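# Hang a picture frame level on a screw shank

## Task

Get the picture frame hanging on the screw with no support from the robot, sitting level. It must rest on the screw's shank (not its head) at its balance point. The display board is free-standing and must remain upright without help when you finish.

## Robot and tools

Robot: two arms, left_arm and right_arm, each with a parallel gripper. All poses use one scene frame. Its origin is at table-top height, halfway between the two arms' nominal bases. +z points up, +x points out over the table, and left_arm sits on the +y side. Arm names do not match image left and right. The true bases are offset from the nominal spots; a BASES line, if present, gives the calibrated spots. Reported hand positions and orientations can be off by a few centimetres, more at long reach.

Gripper axes: the fingers extend along the gripper's +z and close along its y. end_effector_position is the point between the pads, about 5 mm short of the fingertips. Opening runs from -1 (closed) to +1 (fully open, 0.070 m). Going from open to closed takes about 1 s or more.

The row format. Every motion command is made of rows of 16 numbers, always covering both arms even if only one moves. The order is left_arm x, y, z, qw, qx, qy, qz, opening, then the same eight for right_arm. x, y, z are an absolute target position in metres for that gripper's end_effector_position, in the scene frame. qw, qx, qy, qz are an absolute target orientation quaternion, w first, in the same frame. To keep an arm still, resend its last reported pose plus the opening it should hold. To keep a gripper's orientation fixed, repeat the same commanded quaternion in every row rather than copying a drifted reading. At each step the controller clips the commanded pose to within 70 mm and 16 degrees of the measured pose. It drives joints with damped inverse kinematics and favours position if it cannot meet both.

execute_actions(actions, cameras). actions holds either nothing or one item.
- An empty list is a look: it returns the state, with pictures.
- {"rows": [...], "steps": n} is an action. It takes 1 to 15 rows and n from 5 to 15 control steps, each 1/30 s. The default is 15 steps, and the last row repeats when rows run short. Each target must be within 0.6 m of that arm's last reported position along each gripper axis, or the call is refused.
- {"steps": n} without rows is a wait of up to 300 steps, counted from the previous result, so your reply time is included.
The result is read 5 steps before the action ends; those remaining steps run while you think. cameras takes a list of names, ["all"], or []. Here, pictures come only for the look or when you ask for them.

move(target, speed, blend, blocking, cameras). It drives each gripper in a straight line to an absolute pose. target is one 16-number row or a list of up to 15 rows, and there is no 0.6 m limit. speed is the top path speed in m/s, from 0.002 to 0.5 (default 0.25); turning is capped at twice that in rad/s. Give one value, or one per target. blend, in metres, rounds off the corners at intermediate targets; 0 means stop at each one. All paths finish together. They take at least 0.5 s, and everything is cut off after 10 s. Openings in the first target are sent at the start. Openings in later targets are applied only after the arms stop at that target. blocking=false returns after about 0.5 s while the move carries on. A move does not avoid obstacles or the other arm. Grippers lag behind the path and can overshoot it, especially at high speed or with the arm nearly straight. Route around an arm's own base, because passing close to it can flip the shoulder posture. The result ends with a move: line. done means at rest within 3 mm and 2 degrees. Other endings include off_target, moving, held and fault. limits=paced means a pose was clipped; limits=held means a check withheld steps. Neither done nor off_target tells you about contact.

wait(seconds from 0 to 10) lets time pass and returns early if a move ends. stop() brakes a running move but needs room to slow down; the fingers keep moving. zoom_image(camera, region=[x0,y0,x1,y1]) enlarges part of that camera's most recent image, at most 504x504 px, with the origin at top-left. finished_scene(scene) ends the scene for good. Call it with the current scene number only after the goal holds on its own. Claiming success falsely is heavily penalised.

Cameras are cam_head_left, cam_head_right, cam_left_wrist and cam_right_wrist, all 896x504. Calibration is given as OpenCV K, D and T_world_to_cam; the fixed cameras can be off by a few degrees or millimetres. Wrist images may lag during motion.

Gripping: grip_measured uses the same scale as the commanded opening. To hold something, command roughly 0.05 below the reading at first contact for full force (about 20 N per pad), or less for a lighter hold. Parts thinner than 2 mm get less force. Closing fast can squeeze too hard.

Things to avoid. If contact torque reaches a joint's limit, that arm halts for 10 s (TORQUE FAULT). Limits are 21.6 N m for the waist, shoulder and elbow and 7.52 N m for the three wrist joints, whose motors give only about 4 N m. Faster moves hit harder, and targets set further past a contact push harder. Holding loads, stretching out, or pushing toward a pose the arm cannot reach heats the motors. MOTOR HOT shows at 65 °C; at 80 °C the arm goes limp for 30 to 60 s. The clearance check stops arms that come too close to each other, but it is not reliable, and arm-on-arm collisions can fail the task. Do not drop the frame, release it while it is still moving, or knock over the loose display board. Anything left off the table means failure. Occasional outside tugs or pushes can happen. Every stop costs points, and smooth, low-effort motion is better. The simulation keeps running while you write. Joint torque readings include gravity and have noise and offsets.

Each tool is called after ">>>" by a JSON object that holds its "fn" and its "kwargs", one argument or row to a line.

## Session

>>> {"fn": "execute_actions", "kwargs": {
  "actions": [],
  "cameras": ["all"]
}}

Scene clock: 0.00 s of 4500.00 s.
left_arm: end_effector_position=(+0.3510, +0.5999, +0.2155) grip_measured=+0.59 end_effector_quat_wxyz=(+0.247, -0.380, +0.744, +0.491) | right_arm: end_effector_position=(+0.3748, -0.3621, +0.2306) grip_measured=+0.98 end_effector_quat_wxyz=(+0.266, -0.127, +0.954, +0.046)
Joint positions: left_arm=[0.435 2.012 -1.399 1.391 1.016 -1.325 0.056] | right_arm=[-0.326 1.505 -1.187 0.405 0.93 -0.792 0.069]
Joint torques (N m): no reading
Motor temperatures (°C): left_arm=[31 31 32 33 36 30] | right_arm=[30 30 33 35 39 32]
Hand target: left_arm +0.3510, +0.5999, +0.2155; +0.247, -0.380, +0.744, +0.491 | right_arm +0.3748, -0.3621, +0.2306; +0.266, -0.127, +0.954, +0.046

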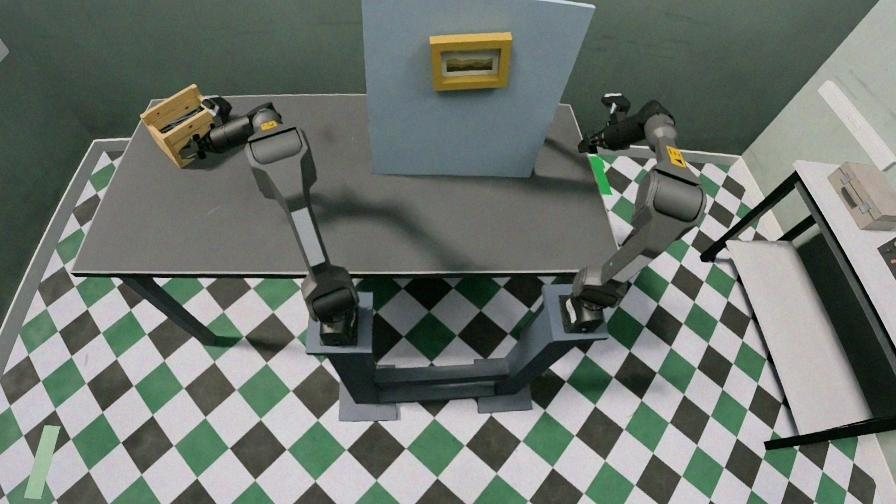

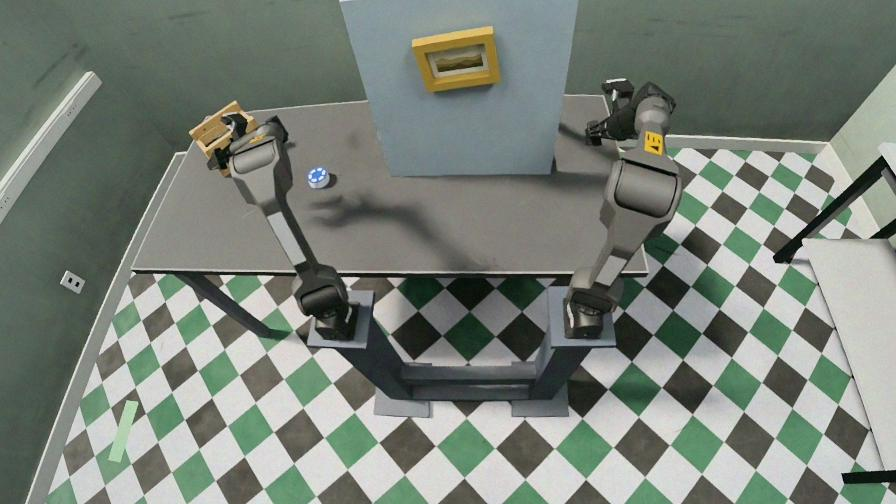

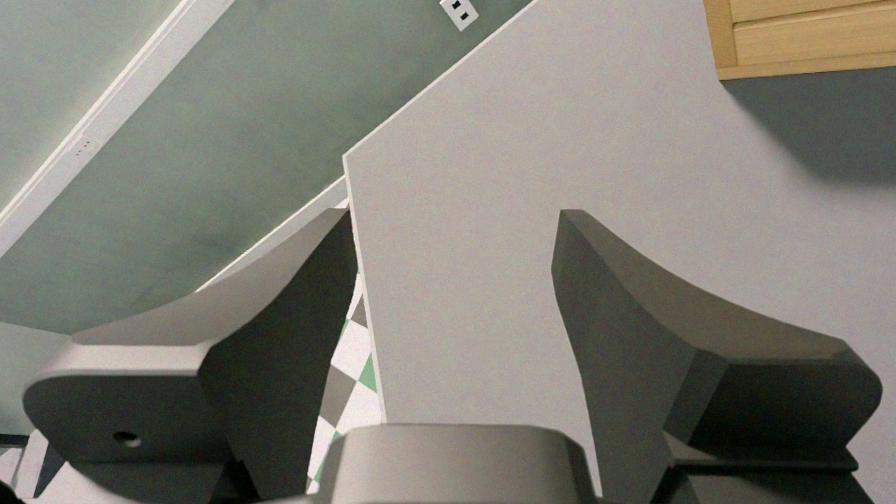

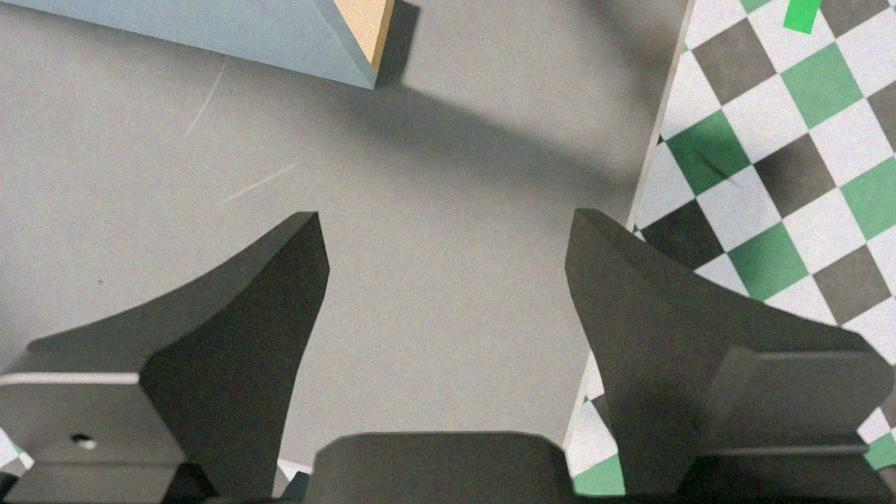

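>>> {"fn": "zoom_image", "kwargs": {
  "camera": "cam_head_left",
  "region": [350, 0, 610, 190]
}}

>>> {"fn": "zoom_image", "kwargs": {
  "camera": "cam_head_left",
  "region": [420, 20, 524, 100]
}}

>>> {"fn": "zoom_image", "kwargs": {
  "camera": "cam_head_right",
  "region": [400, 10, 512, 100]
}}

>>> {"fn": "zoom_image", "kwargs": {
  "camera": "cam_head_right",
  "region": [170, 80, 370, 210]
}}

Scaled by 1.938 from the camera's 896x504 image, which has a finer 1280x720 frame.

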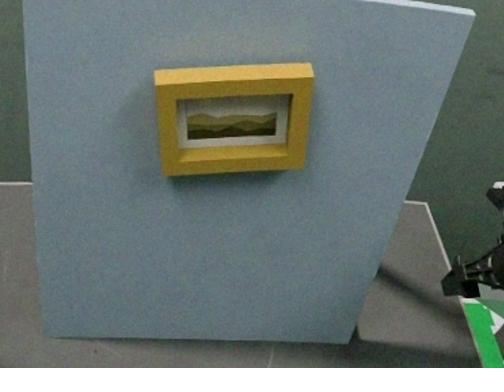

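Scaled by 4.846 from the camera's 896x504 image, which has a finer 1280x720 frame.

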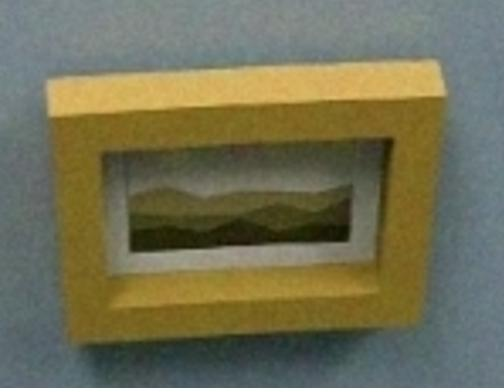

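Scaled by 4.500 from the camera's 896x504 image, which has a finer 1280x720 frame.

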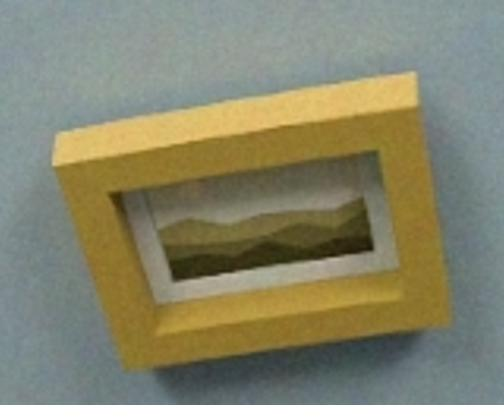

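Scaled by 2.520 from the camera's 896x504 image, which has a finer 1280x720 frame.

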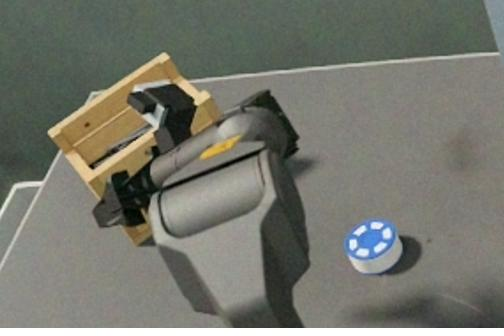

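>>> {"fn": "move", "kwargs": {
  "target": [0.3510, 0.5999, 0.2155, 0.247, -0.380, 0.744, 0.491, 0.59, 0.33, -0.22, 0.37, 0.5, 0.5, 0.5, 0.5, 0.98],
  "speed": 0.25,
  "cameras": ["cam_head_left", "cam_head_right", "cam_right_wrist"]
}}

Scene clock: 18.83 s of 4500.00 s.
left_arm: end_effector_position=(+0.3508, +0.6000, +0.2155) grip_measured=+0.59 end_effector_quat_wxyz=(+0.247, -0.380, +0.744, +0.491) | right_arm: end_effector_position=(+0.3300, -0.2201, +0.3698) grip_measured=+0.98 end_effector_quat_wxyz=(+0.500, +0.500, +0.500, +0.500)
Joint positions: left_arm=[0.435 2.013 -1.399 1.391 1.018 -1.325 0.056] | right_arm=[0.742 1.015 -0.592 1.21 -0.78 0.488 0.069]
Joint torques (N m): left_arm=[-0.94 -7.53 -3.06 0.52 0.47 -0.14] | right_arm=[0.15 -1.42 -4.28 -0.75 -0.28 -0.22]
Motor temperatures (°C): left_arm=[31 32 33 33 36 30] | right_arm=[30 31 34 35 39 32]
Hand target: left_arm +0.3510, +0.5999, +0.2155; +0.247, -0.380, +0.744, +0.491 | right_arm +0.3300, -0.2200, +0.3700; +0.500, +0.500, +0.500, +0.500
Off the commanded pose: left_arm 0.000 m, 0 deg | right_arm 0.000 m, 0 deg.
Kept back: nothing.
move: done
camera_calibration:
cam_right_wrist: T_world_to_cam=[[-0.0102151, 0.0383765, -0.999211, 0.381933], [-0.609901, 0.79163, 0.0366391, 0.355677], [0.792412, 0.609794, 0.0153193, -0.0146243], [0, 0, 0, 1]] pos_world=[0.232418, -0.287304, 0.368824]
Images, in order (width x height): cam_head_left 896x504, cam_head_right 896x504, cam_right_wrist 896x504.

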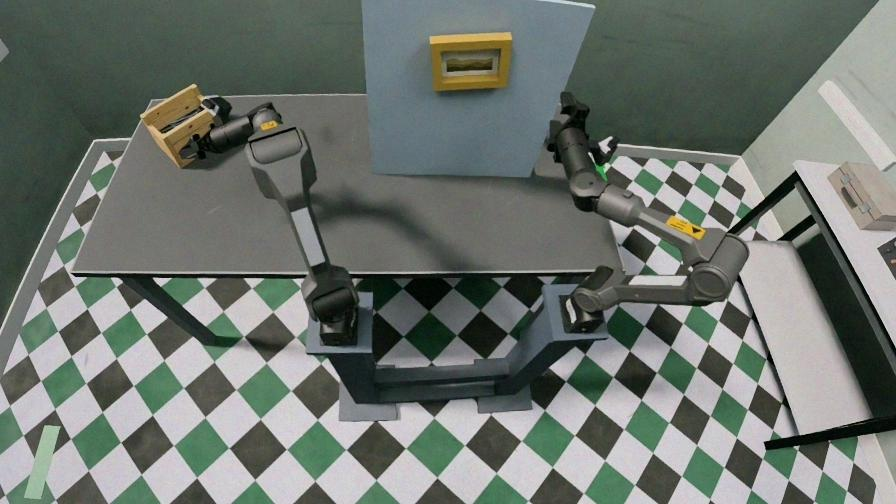

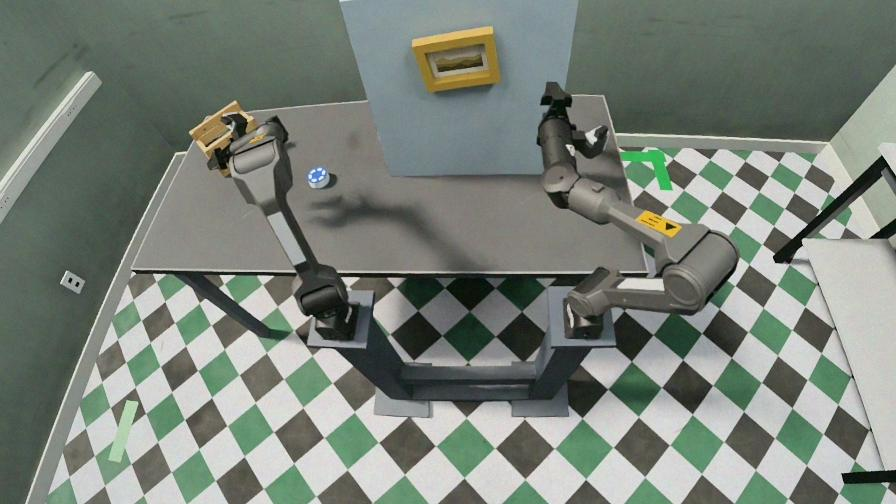

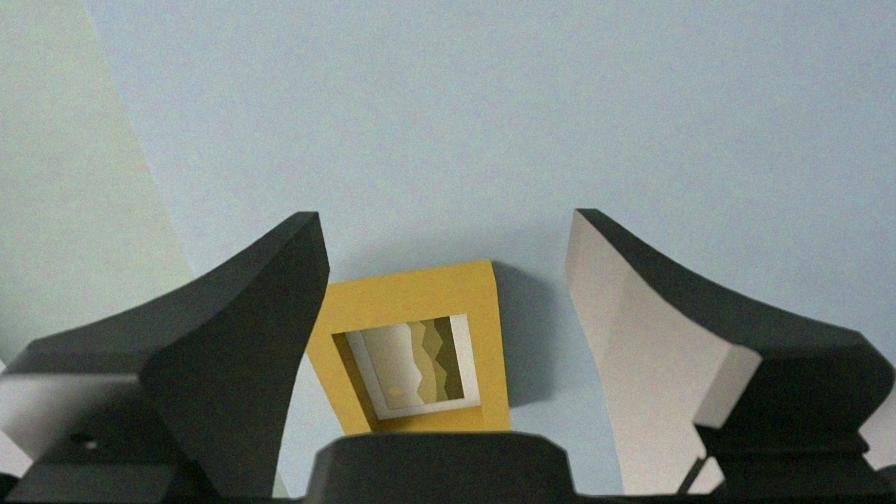

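>>> {"fn": "zoom_image", "kwargs": {
  "camera": "cam_right_wrist",
  "region": [290, 220, 590, 440]
}}

Scaled by 1.680 from the camera's 896x504 image, which has a finer 1280x720 frame.

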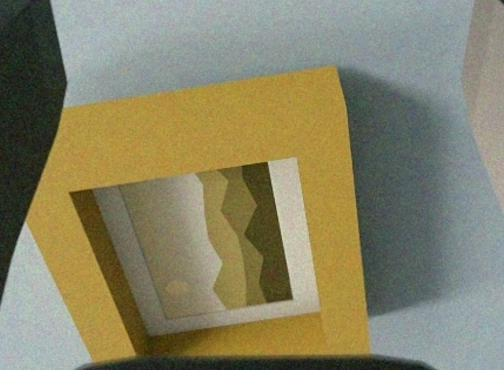

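>>> {"fn": "move", "kwargs": {
  "target": [0.3510, 0.5999, 0.2155, 0.247, -0.380, 0.744, 0.491, 0.59, 0.42, -0.27, 0.40, 0.2279, 0.2279, 0.6694, 0.6694, 0.98],
  "speed": 0.2,
  "cameras": ["cam_head_right", "cam_right_wrist"]
}}

>>> {"fn": "zoom_image", "kwargs": {
  "camera": "cam_right_wrist",
  "region": [290, 0, 600, 250]
}}

Scene clock: 22.87 s of 4500.00 s.
left_arm: end_effector_position=(+0.3508, +0.6000, +0.2155) grip_measured=+0.59 end_effector_quat_wxyz=(+0.247, -0.380, +0.744, +0.491) | right_arm: end_effector_position=(+0.4198, -0.2692, +0.4000) grip_measured=+0.98 end_effector_quat_wxyz=(+0.474, +0.201, +0.573, +0.638)
Joint positions: left_arm=[0.435 2.013 -1.399 1.391 1.018 -1.325 0.056] | right_arm=[-0.329 1.51 -0.865 -0.984 -1.225 2.091 0.069]
Joint torques (N m): left_arm=[-0.64 -7.83 -3.04 0.56 0.49 -0.08] | right_arm=[-0.46 -3.89 -4.37 0.57 -0.48 0.22]
Motor temperatures (°C): left_arm=[31 32 33 33 36 30] | right_arm=[30 30 34 35 39 32]
Hand target: left_arm +0.3510, +0.5999, +0.2155; +0.247, -0.380, +0.744, +0.491 | right_arm +0.4201, -0.2697, +0.3997; +0.474, +0.202, +0.573, +0.638
Off the commanded pose: left_arm 0.000 m, 0 deg | right_arm 0.001 m, 31 deg; orientation clipped.
joint sent to its limit (right arm) — joint 5 (wrist pitch), lower limit; joint 6 (wrist roll), upper limit.
Kept back: nothing.
move: off_target (right_arm); limits=paced
camera_calibration:
cam_right_wrist: T_world_to_cam=[[0.347572, -0.0782511, -0.934382, 0.207402], [-0.87362, 0.334912, -0.353018, 0.591812], [0.34056, 0.938995, 0.0480443, 0.208993], [0, 0, 0, 1]] pos_world=[0.373757, -0.378218, 0.392672]
Images, in order (width x height): cam_head_right 896x504, cam_right_wrist 896x504.

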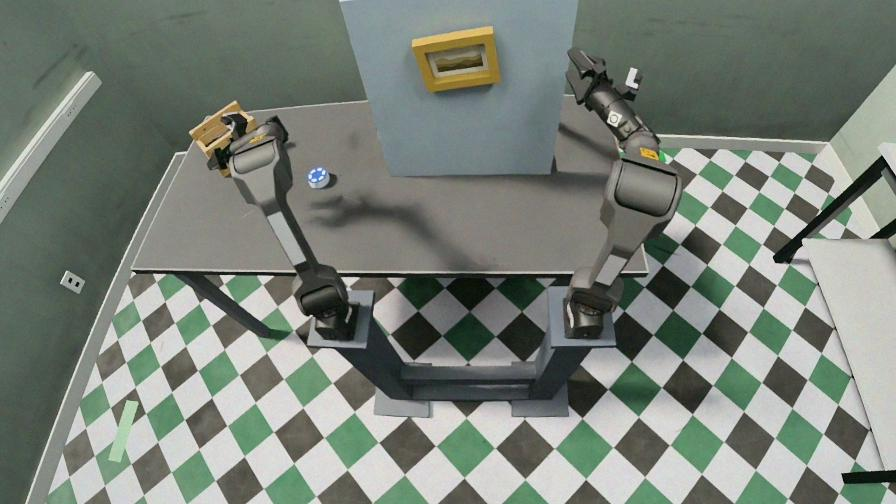

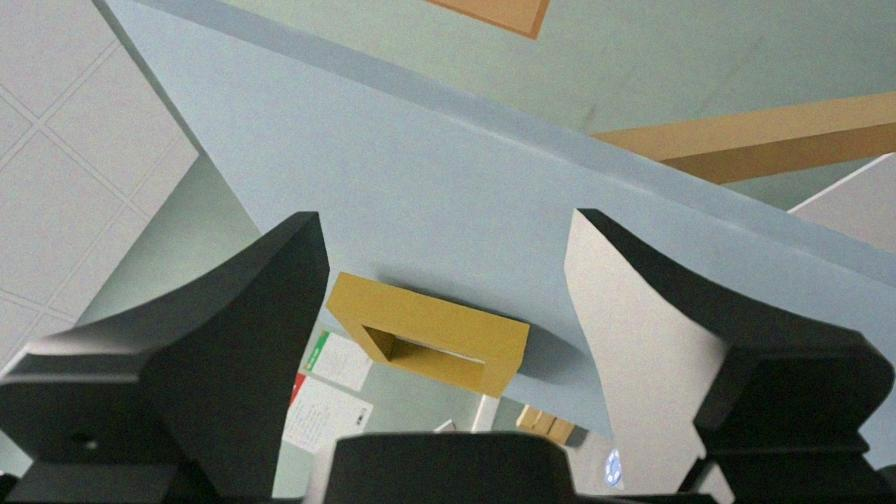

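Scaled by 1.626 from the camera's 896x504 image, which has a finer 1280x720 frame.

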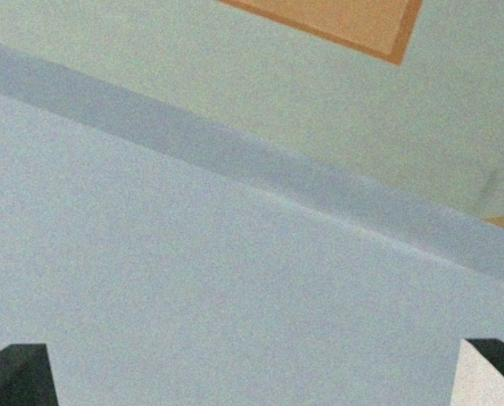

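>>> {"fn": "zoom_image", "kwargs": {
  "camera": "cam_right_wrist",
  "region": [300, 250, 560, 430]
}}

>>> {"fn": "zoom_image", "kwargs": {
  "camera": "cam_right_wrist",
  "region": [320, 255, 440, 335]
}}

>>> {"fn": "zoom_image", "kwargs": {
  "camera": "cam_right_wrist",
  "region": [440, 290, 570, 380]
}}

Scaled by 1.938 from the camera's 896x504 image, which has a finer 1280x720 frame.

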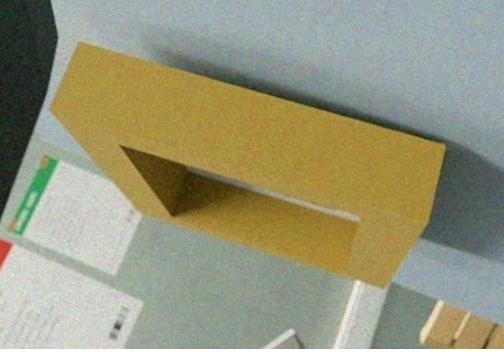

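Scaled by 4.200 from the camera's 896x504 image, which has a finer 1280x720 frame.

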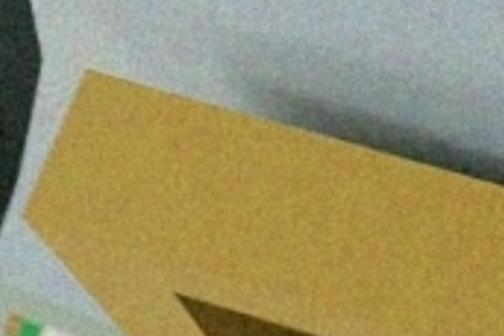

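Scaled by 3.877 from the camera's 896x504 image, which has a finer 1280x720 frame.

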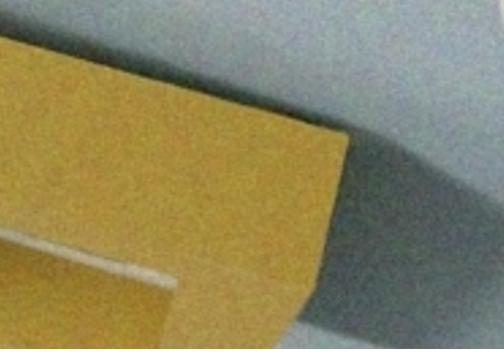

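>>> {"fn": "move", "kwargs": {
  "target": [
    [0.3510, 0.5999, 0.2155, 0.247, -0.380, 0.744, 0.491, 0.59, 0.31, -0.24, 0.45, 0.4035, 0, 0.9150, 0, 0.98],
    [0.3510, 0.5999, 0.2155, 0.247, -0.380, 0.744, 0.491, 0.59, 0.38, -0.07, 0.51, 0.4035, 0, 0.9150, 0, 0.98]
  ],
  "speed": 0.25,
  "blend": 0.02,
  "cameras": ["cam_head_right", "cam_right_wrist"]
}}

Scene clock: 31.83 s of 4500.00 s.
left_arm: end_effector_position=(+0.3508, +0.6000, +0.2155) grip_measured=+0.59 end_effector_quat_wxyz=(+0.247, -0.380, +0.744, +0.491) | right_arm: end_effector_position=(+0.3803, -0.0706, +0.5096) grip_measured=+0.98 end_effector_quat_wxyz=(+0.520, -0.037, +0.849, +0.084)
Joint positions: left_arm=[0.435 2.013 -1.399 1.391 1.018 -1.325 0.056] | right_arm=[0.862 1.664 -2.174 -0.602 1.216 0.668 0.069]
Joint torques (N m): left_arm=[-0.59 -7.86 -3.07 0.65 0.36 -0.05] | right_arm=[0.68 -5.31 -3.69 -0.63 -0.55 0.07]
Motor temperatures (°C): left_arm=[31 33 33 33 36 30] | right_arm=[30 31 34 35 39 32]
Hand target: left_arm +0.3510, +0.5999, +0.2155; +0.247, -0.380, +0.744, +0.491 | right_arm +0.3800, -0.0702, +0.5096; +0.520, -0.037, +0.849, +0.085
Off the commanded pose: left_arm 0.000 m, 0 deg | right_arm 0.001 m, 19 deg; orientation clipped.
joint sent to its limit (right arm) — joint 5 (wrist pitch), upper limit.
Kept back: nothing.
move: off_target (right_arm); limits=paced
camera_calibration:
cam_right_wrist: T_world_to_cam=[[0.123894, -0.98308, -0.134921, -0.0471588], [-0.901452, -0.054673, -0.429413, 0.55151], [0.414771, 0.174826, -0.892973, 0.428051], [0, 0, 0, 1]] pos_world=[0.325459, -0.0910428, 0.612702]
Images, in order (width x height): cam_head_right 896x504, cam_right_wrist 896x504.

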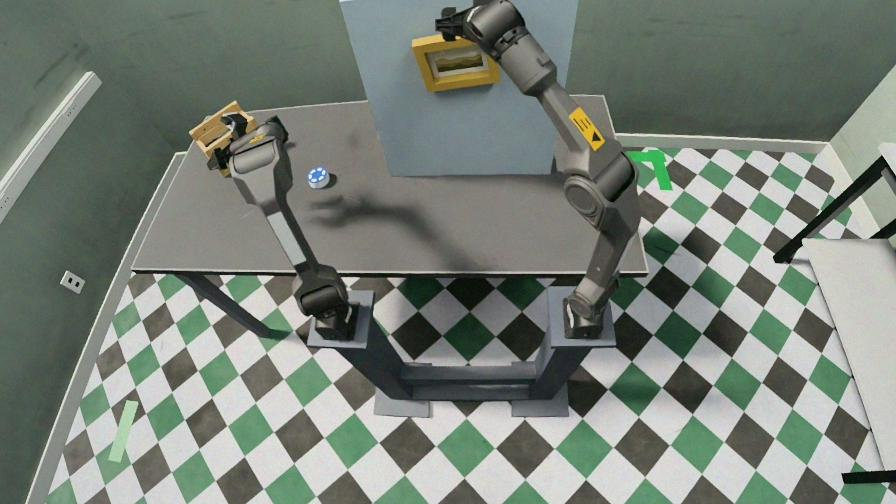

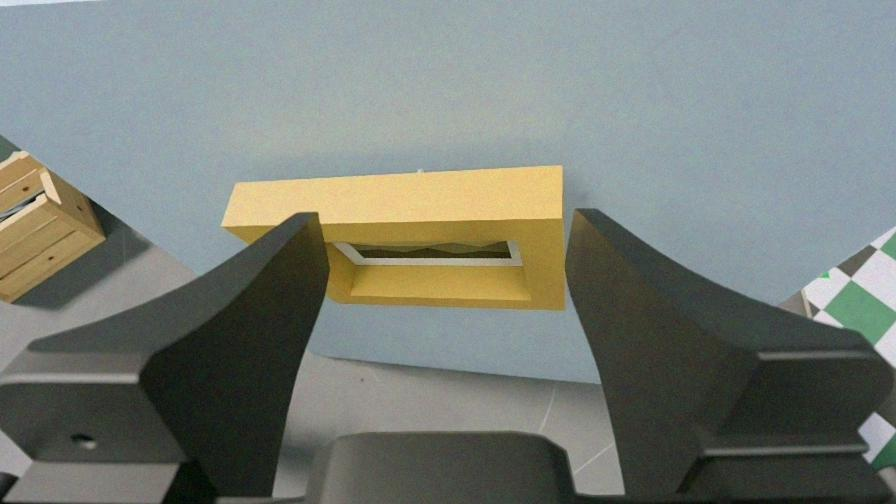

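>>> {"fn": "zoom_image", "kwargs": {
  "camera": "cam_right_wrist",
  "region": [210, 140, 590, 330]
}}

>>> {"fn": "zoom_image", "kwargs": {
  "camera": "cam_right_wrist",
  "region": [370, 145, 470, 205]
}}

Scaled by 1.326 from the camera's 896x504 image, which has a finer 1280x720 frame.

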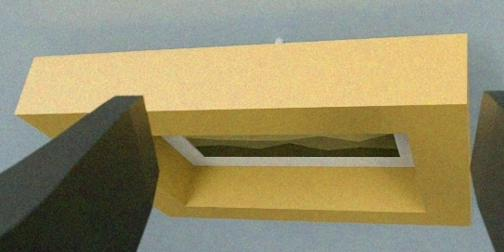

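Scaled by 5.040 from the camera's 896x504 image, which has a finer 1280x720 frame.

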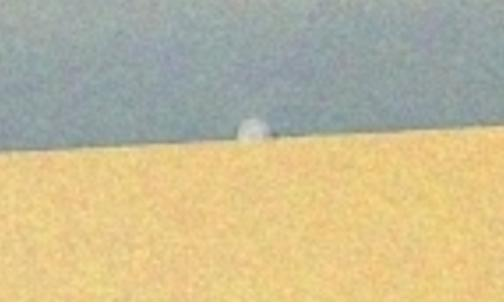

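>>> {"fn": "move", "kwargs": {
  "target": [0.3510, 0.5999, 0.2155, 0.247, -0.380, 0.744, 0.491, 0.59, 0.415, -0.06, 0.49, 0.520, -0.037, 0.849, 0.085, 0.98],
  "speed": 0.1,
  "cameras": ["cam_right_wrist"]
}}

>>> {"fn": "zoom_image", "kwargs": {
  "camera": "cam_right_wrist",
  "region": [370, 90, 490, 190]
}}

Scene clock: 35.53 s of 4500.00 s.
left_arm: end_effector_position=(+0.3508, +0.6000, +0.2155) grip_measured=+0.59 end_effector_quat_wxyz=(+0.247, -0.380, +0.744, +0.491) | right_arm: end_effector_position=(+0.4157, -0.0597, +0.4891) grip_measured=+0.98 end_effector_quat_wxyz=(+0.520, -0.037, +0.849, +0.085)
Joint positions: left_arm=[0.435 2.013 -1.399 1.391 1.018 -1.325 0.056] | right_arm=[0.796 1.744 -2.182 -0.562 1.127 0.658 0.069]
Joint torques (N m): left_arm=[-0.55 -7.79 -3 0.68 0.31 -0.01] | right_arm=[0.73 -7.5 -4.27 -0.69 -0.52 -0.08]
Motor temperatures (°C): left_arm=[31 33 33 33 36 30] | right_arm=[30 31 34 35 39 32]
Hand target: left_arm +0.3510, +0.5999, +0.2155; +0.247, -0.380, +0.744, +0.491 | right_arm +0.4150, -0.0600, +0.4900; +0.520, -0.037, +0.849, +0.085
Off the commanded pose: left_arm 0.000 m, 0 deg | right_arm 0.001 m, 0 deg.
Kept back: nothing.
move: done
camera_calibration:
cam_right_wrist: T_world_to_cam=[[0.124515, -0.983021, -0.134778, -0.0438672], [-0.902219, -0.0556436, -0.427673, 0.574623], [0.412912, 0.174851, -0.893829, 0.394296], [0, 0, 0, 1]] pos_world=[0.361089, -0.0800912, 0.592271]
Images, in order (width x height): cam_right_wrist 896x504.

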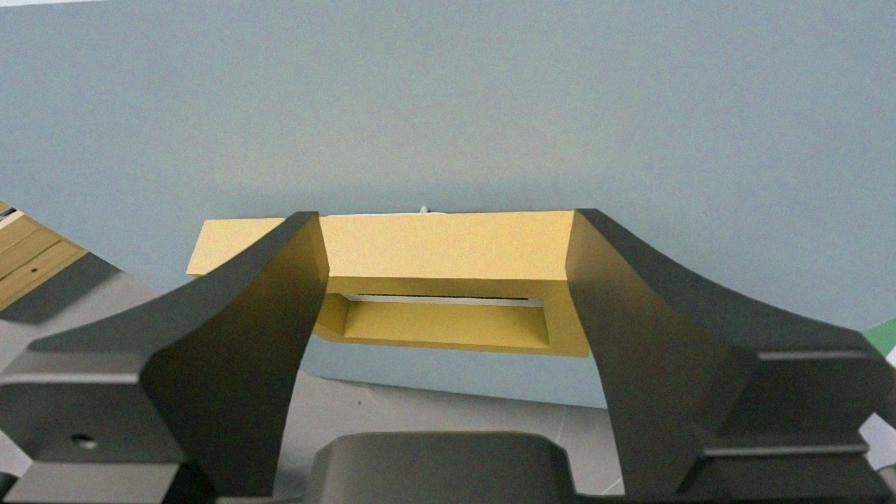

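Scaled by 4.200 from the camera's 896x504 image, which has a finer 1280x720 frame.

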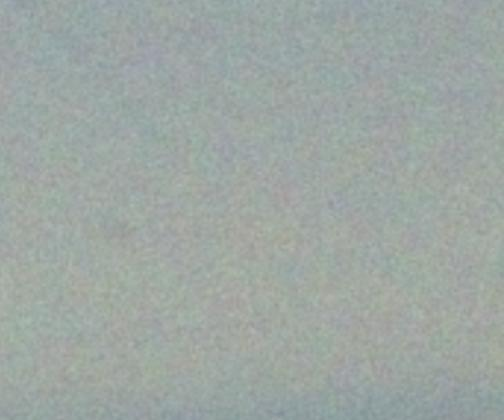

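>>> {"fn": "zoom_image", "kwargs": {
  "camera": "cam_right_wrist",
  "region": [370, 180, 490, 250]
}}

>>> {"fn": "zoom_image", "kwargs": {
  "camera": "cam_right_wrist",
  "region": [310, 195, 580, 300]
}}

Scaled by 4.200 from the camera's 896x504 image, which has a finer 1280x720 frame.

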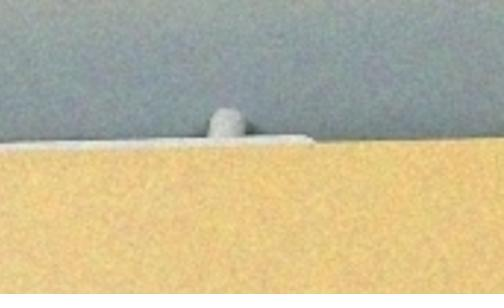

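Scaled by 1.867 from the camera's 896x504 image, which has a finer 1280x720 frame.

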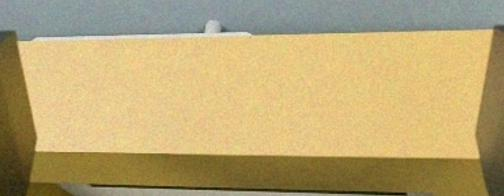

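>>> {"fn": "move", "kwargs": {
  "target": [0.3510, 0.5999, 0.2155, 0.247, -0.380, 0.744, 0.491, 0.59, 0.432, -0.02, 0.486, 0.520, -0.037, 0.849, 0.085, 0.98],
  "speed": 0.08,
  "cameras": ["cam_right_wrist"]
}}

>>> {"fn": "zoom_image", "kwargs": {
  "camera": "cam_right_wrist",
  "region": [320, 205, 580, 305]
}}

Scene clock: 41.90 s of 4500.00 s.
left_arm: end_effector_position=(+0.3508, +0.6000, +0.2155) grip_measured=+0.59 end_effector_quat_wxyz=(+0.247, -0.380, +0.744, +0.491) | right_arm: end_effector_position=(+0.4323, -0.0197, +0.4854) grip_measured=+0.98 end_effector_quat_wxyz=(+0.523, -0.038, +0.847, +0.087)
Joint positions: left_arm=[0.435 2.013 -1.399 1.391 1.018 -1.325 0.056] | right_arm=[0.847 1.945 -2.472 -0.585 1.216 0.646 0.069]
Joint torques (N m): left_arm=[-0.3 -7.91 -2.77 0.74 0.27 0] | right_arm=[-0.15 -8.85 -3.12 -0.7 -0.48 -0.09]
Motor temperatures (°C): left_arm=[31 33 33 33 36 30] | right_arm=[30 31 34 35 39 32]
Hand target: left_arm +0.3510, +0.5999, +0.2155; +0.247, -0.380, +0.744, +0.491 | right_arm +0.4319, -0.0201, +0.4858; +0.523, -0.038, +0.847, +0.087
Off the commanded pose: left_arm 0.000 m, 0 deg | right_arm 0.001 m, 0 deg.
joint sent to its limit (right arm) — joint 5 (wrist pitch), upper limit.
Kept back: nothing.
move: done
camera_calibration:
cam_right_wrist: T_world_to_cam=[[0.128535, -0.982061, -0.13797, -0.00730088], [-0.898929, -0.0566222, -0.43442, 0.592032], [0.418815, 0.179863, -0.890081, 0.37286], [0, 0, 0, 1]] pos_world=[0.376974, -0.0407116, 0.588059]
Images, in order (width x height): cam_right_wrist 896x504.

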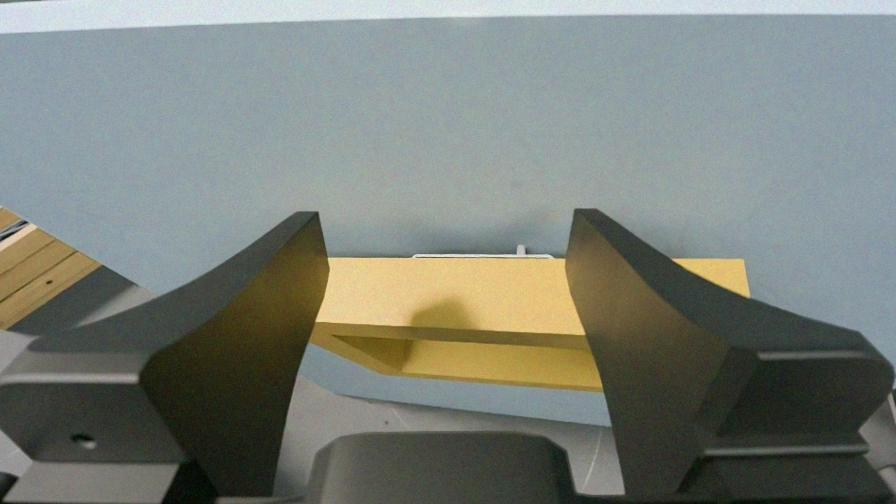

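Scaled by 1.938 from the camera's 896x504 image, which has a finer 1280x720 frame.

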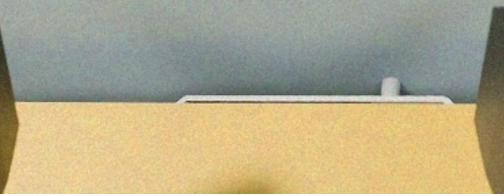

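>>> {"fn": "zoom_image", "kwargs": {
  "camera": "cam_right_wrist",
  "region": [400, 235, 500, 275]
}}

>>> {"fn": "zoom_image", "kwargs": {
  "camera": "cam_right_wrist",
  "region": [480, 235, 570, 275]
}}

Scaled by 5.040 from the camera's 896x504 image, which has a finer 1280x720 frame.

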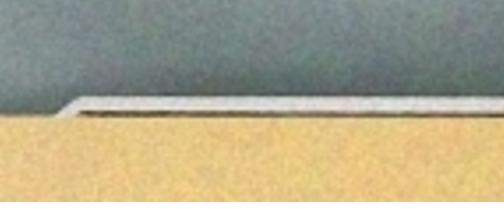

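Scaled by 5.600 from the camera's 896x504 image, which has a finer 1280x720 frame.

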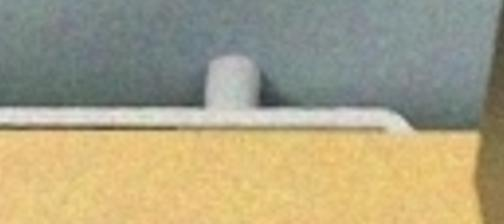

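>>> {"fn": "zoom_image", "kwargs": {
  "camera": "cam_right_wrist",
  "region": [500, 240, 556, 265]
}}

>>> {"fn": "zoom_image", "kwargs": {
  "camera": "cam_right_wrist",
  "region": [440, 240, 510, 270]
}}

Scaled by 9.000 from the camera's 896x504 image, which has a finer 1280x720 frame.

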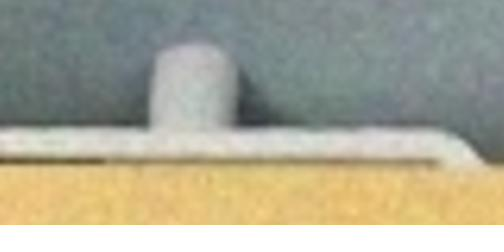

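Scaled by 7.200 from the camera's 896x504 image, which has a finer 1280x720 frame.

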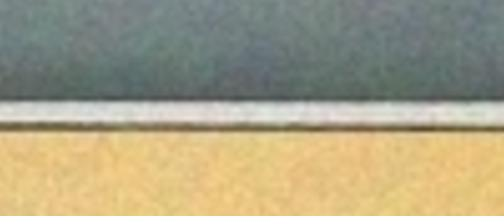

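>>> {"fn": "zoom_image", "kwargs": {
  "camera": "cam_right_wrist",
  "region": [500, 248, 532, 264]
}}

>>> {"fn": "zoom_image", "kwargs": {
  "camera": "cam_right_wrist",
  "region": [528, 248, 560, 264]
}}

Scaled by 15.750 from the camera's 896x504 image, which has a finer 1280x720 frame.

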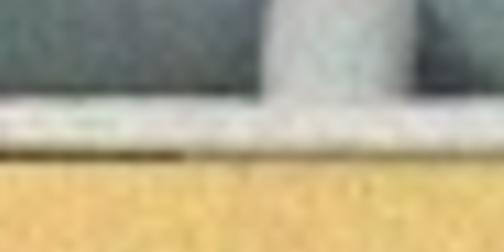

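Scaled by 15.750 from the camera's 896x504 image, which has a finer 1280x720 frame.

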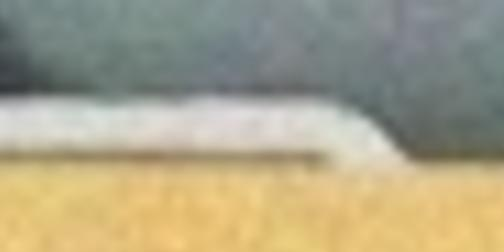

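>>> {"fn": "move", "kwargs": {
  "target": [
    [0.3510, 0.5999, 0.2155, 0.247, -0.380, 0.744, 0.491, 0.59, 0.35, -0.10, 0.49, 0.520, -0.037, 0.849, 0.085, 0.98],
    [0.3510, 0.5999, 0.2155, 0.247, -0.380, 0.744, 0.491, 0.59, 0.39, -0.305, 0.44, 0.474, 0.201, 0.573, 0.638, 0.98],
    [0.3510, 0.5999, 0.2155, 0.247, -0.380, 0.744, 0.491, 0.59, 0.45, -0.31, 0.44, 0.474, 0.201, 0.573, 0.638, 0.98]
  ],
  "speed": [0.2, 0.25, 0.1],
  "blend": 0.02,
  "cameras": ["cam_right_wrist", "cam_head_left"]
}}

Scene clock: 49.97 s of 4500.00 s.
left_arm: end_effector_position=(+0.3508, +0.6000, +0.2155) grip_measured=+0.59 end_effector_quat_wxyz=(+0.247, -0.380, +0.744, +0.491) | right_arm: end_effector_position=(+0.4504, -0.3102, +0.4399) grip_measured=+0.98 end_effector_quat_wxyz=(+0.424, +0.203, +0.647, +0.600)
Joint positions: left_arm=[0.435 2.013 -1.399 1.391 1.018 -1.325 0.056] | right_arm=[-0.466 1.604 -1.308 1.75 1.171 -0.574 0.069]
Joint torques (N m): left_arm=[-0.46 -7.97 -2.58 0.77 0.18 -0.01] | right_arm=[-0.46 -6.96 -3.47 0.92 0.31 0.09]
Motor temperatures (°C): left_arm=[31 33 33 33 36 30] | right_arm=[30 31 34 35 39 32]
Hand target: left_arm +0.3510, +0.5999, +0.2155; +0.247, -0.380, +0.744, +0.491 | right_arm +0.4500, -0.3101, +0.4402; +0.424, +0.203, +0.647, +0.600
Off the commanded pose: left_arm 0.000 m, 0 deg | right_arm 0.000 m, 11 deg.
joint read past its limit (right arm) — joint 4 (forearm roll), upper limit.
joint sent to its limit (right arm) — joint 4 (forearm roll), upper limit.
Kept back: nothing.
move: off_target (right_arm)
camera_calibration:
cam_right_wrist: T_world_to_cam=[[0.216891, -0.174244, -0.960519, 0.271425], [-0.934024, 0.249038, -0.256085, 0.604324], [0.283827, 0.952691, -0.108734, 0.333842], [0, 0, 0, 1]] pos_world=[0.410829, -0.421254, 0.451767]
Images, in order (width x height): cam_head_left 896x504, cam_right_wrist 896x504.

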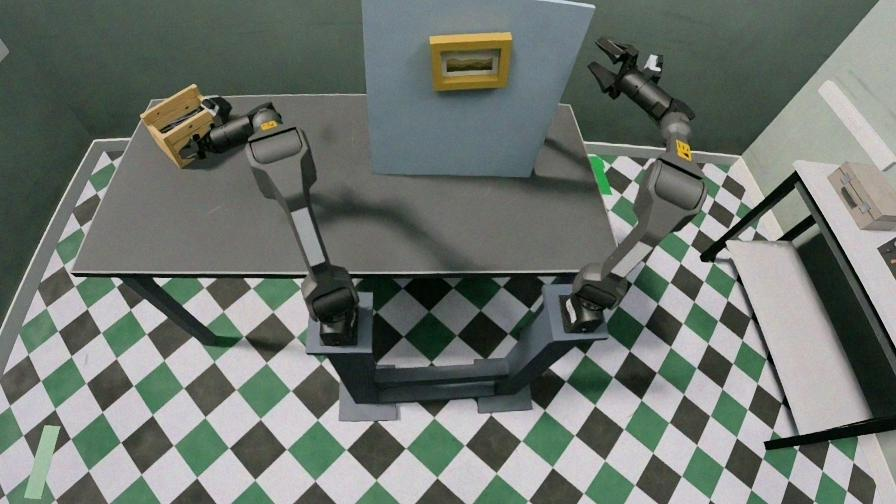

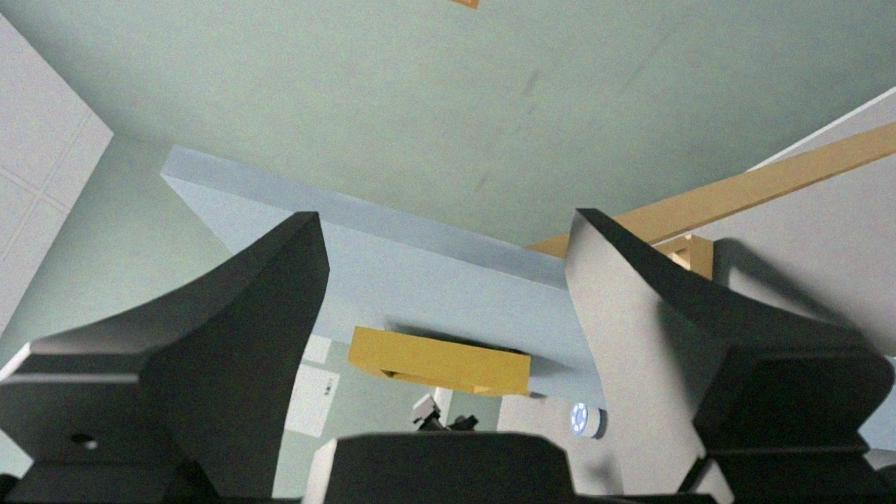

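>>> {"fn": "zoom_image", "kwargs": {
  "camera": "cam_right_wrist",
  "region": [330, 300, 550, 420]
}}

>>> {"fn": "zoom_image", "kwargs": {
  "camera": "cam_right_wrist",
  "region": [340, 310, 440, 370]
}}

>>> {"fn": "zoom_image", "kwargs": {
  "camera": "cam_right_wrist",
  "region": [440, 320, 560, 400]
}}

Scaled by 2.291 from the camera's 896x504 image, which has a finer 1280x720 frame.

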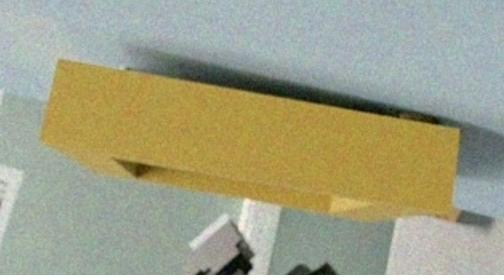

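Scaled by 5.040 from the camera's 896x504 image, which has a finer 1280x720 frame.

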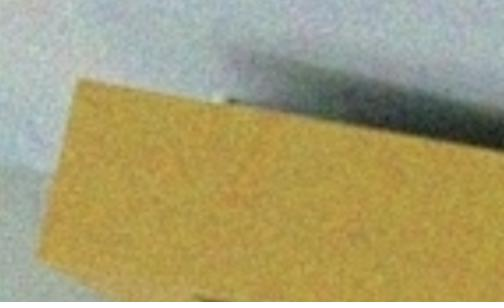

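Scaled by 4.200 from the camera's 896x504 image, which has a finer 1280x720 frame.

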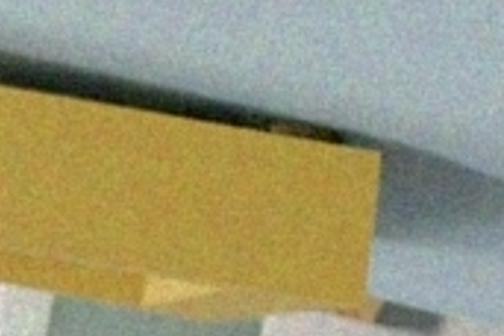

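>>> {"fn": "move", "kwargs": {
  "target": [0.3510, 0.5999, 0.2155, 0.247, -0.380, 0.744, 0.491, 0.59, 0.478, -0.325, 0.445, 0.424, 0.203, 0.647, 0.600, 0.98],
  "speed": 0.1,
  "cameras": ["cam_right_wrist"]
}}

>>> {"fn": "zoom_image", "kwargs": {
  "camera": "cam_right_wrist",
  "region": [330, 340, 550, 460]
}}

Scene clock: 51.23 s of 4500.00 s.
left_arm: end_effector_position=(+0.3508, +0.6000, +0.2155) grip_measured=+0.59 end_effector_quat_wxyz=(+0.247, -0.380, +0.744, +0.491) | right_arm: end_effector_position=(+0.4783, -0.3251, +0.4451) grip_measured=+0.98 end_effector_quat_wxyz=(+0.424, +0.203, +0.647, +0.600)
Joint positions: left_arm=[0.435 2.013 -1.399 1.391 1.018 -1.325 0.056] | right_arm=[-0.466 1.714 -1.466 1.73 1.163 -0.522 0.069]
Joint torques (N m): left_arm=[-0.36 -7.98 -2.81 0.79 0.18 -0.03] | right_arm=[0 -7.68 -3.44 0.91 0.17 -0.08]
Motor temperatures (°C): left_arm=[31 33 33 33 36 30] | right_arm=[30 31 34 35 39 32]
Hand target: left_arm +0.3510, +0.5999, +0.2155; +0.247, -0.380, +0.744, +0.491 | right_arm +0.4780, -0.3250, +0.4450; +0.424, +0.203, +0.647, +0.600
Off the commanded pose: left_arm 0.000 m, 0 deg | right_arm 0.000 m, 0 deg.
Kept back: nothing.
move: done
camera_calibration:
cam_right_wrist: T_world_to_cam=[[0.216865, -0.172491, -0.960842, 0.268549], [-0.934111, 0.249235, -0.255574, 0.635307], [0.283559, 0.952958, -0.107075, 0.340146], [0, 0, 0, 1]] pos_world=[0.438757, -0.436164, 0.456823]
Images, in order (width x height): cam_right_wrist 896x504.

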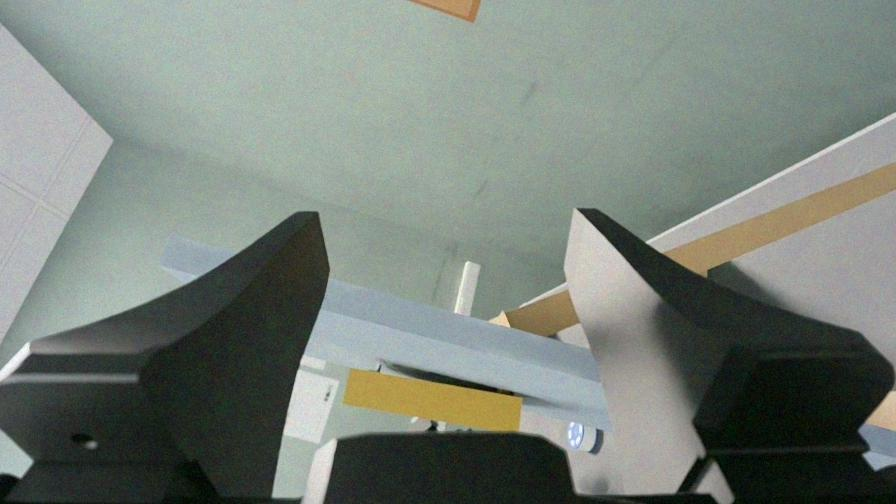

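Scaled by 2.291 from the camera's 896x504 image, which has a finer 1280x720 frame.

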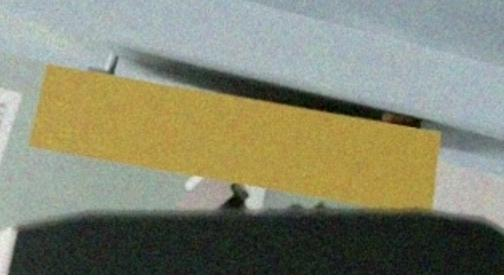

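>>> {"fn": "zoom_image", "kwargs": {
  "camera": "cam_right_wrist",
  "region": [345, 350, 425, 398]
}}

>>> {"fn": "zoom_image", "kwargs": {
  "camera": "cam_right_wrist",
  "region": [365, 352, 397, 380]
}}

>>> {"fn": "zoom_image", "kwargs": {
  "camera": "cam_right_wrist",
  "region": [460, 370, 540, 418]
}}

Scaled by 6.300 from the camera's 896x504 image, which has a finer 1280x720 frame.

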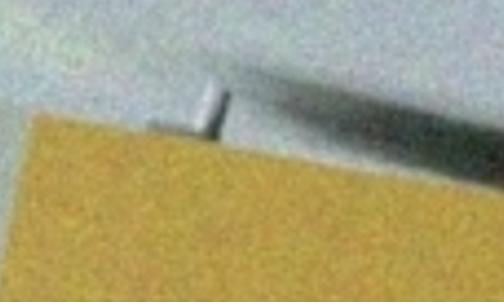

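Scaled by 15.750 from the camera's 896x504 image, which has a finer 1280x720 frame.

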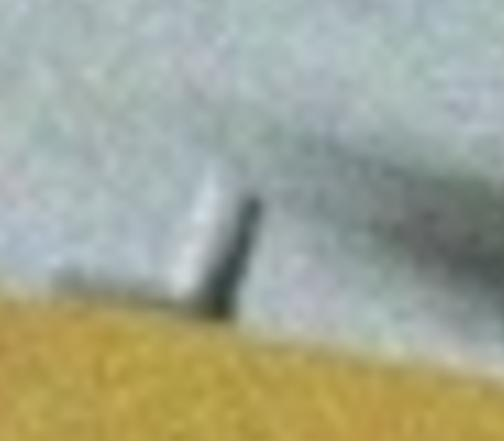

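Scaled by 6.300 from the camera's 896x504 image, which has a finer 1280x720 frame.

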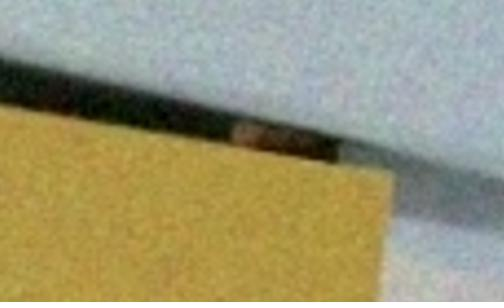

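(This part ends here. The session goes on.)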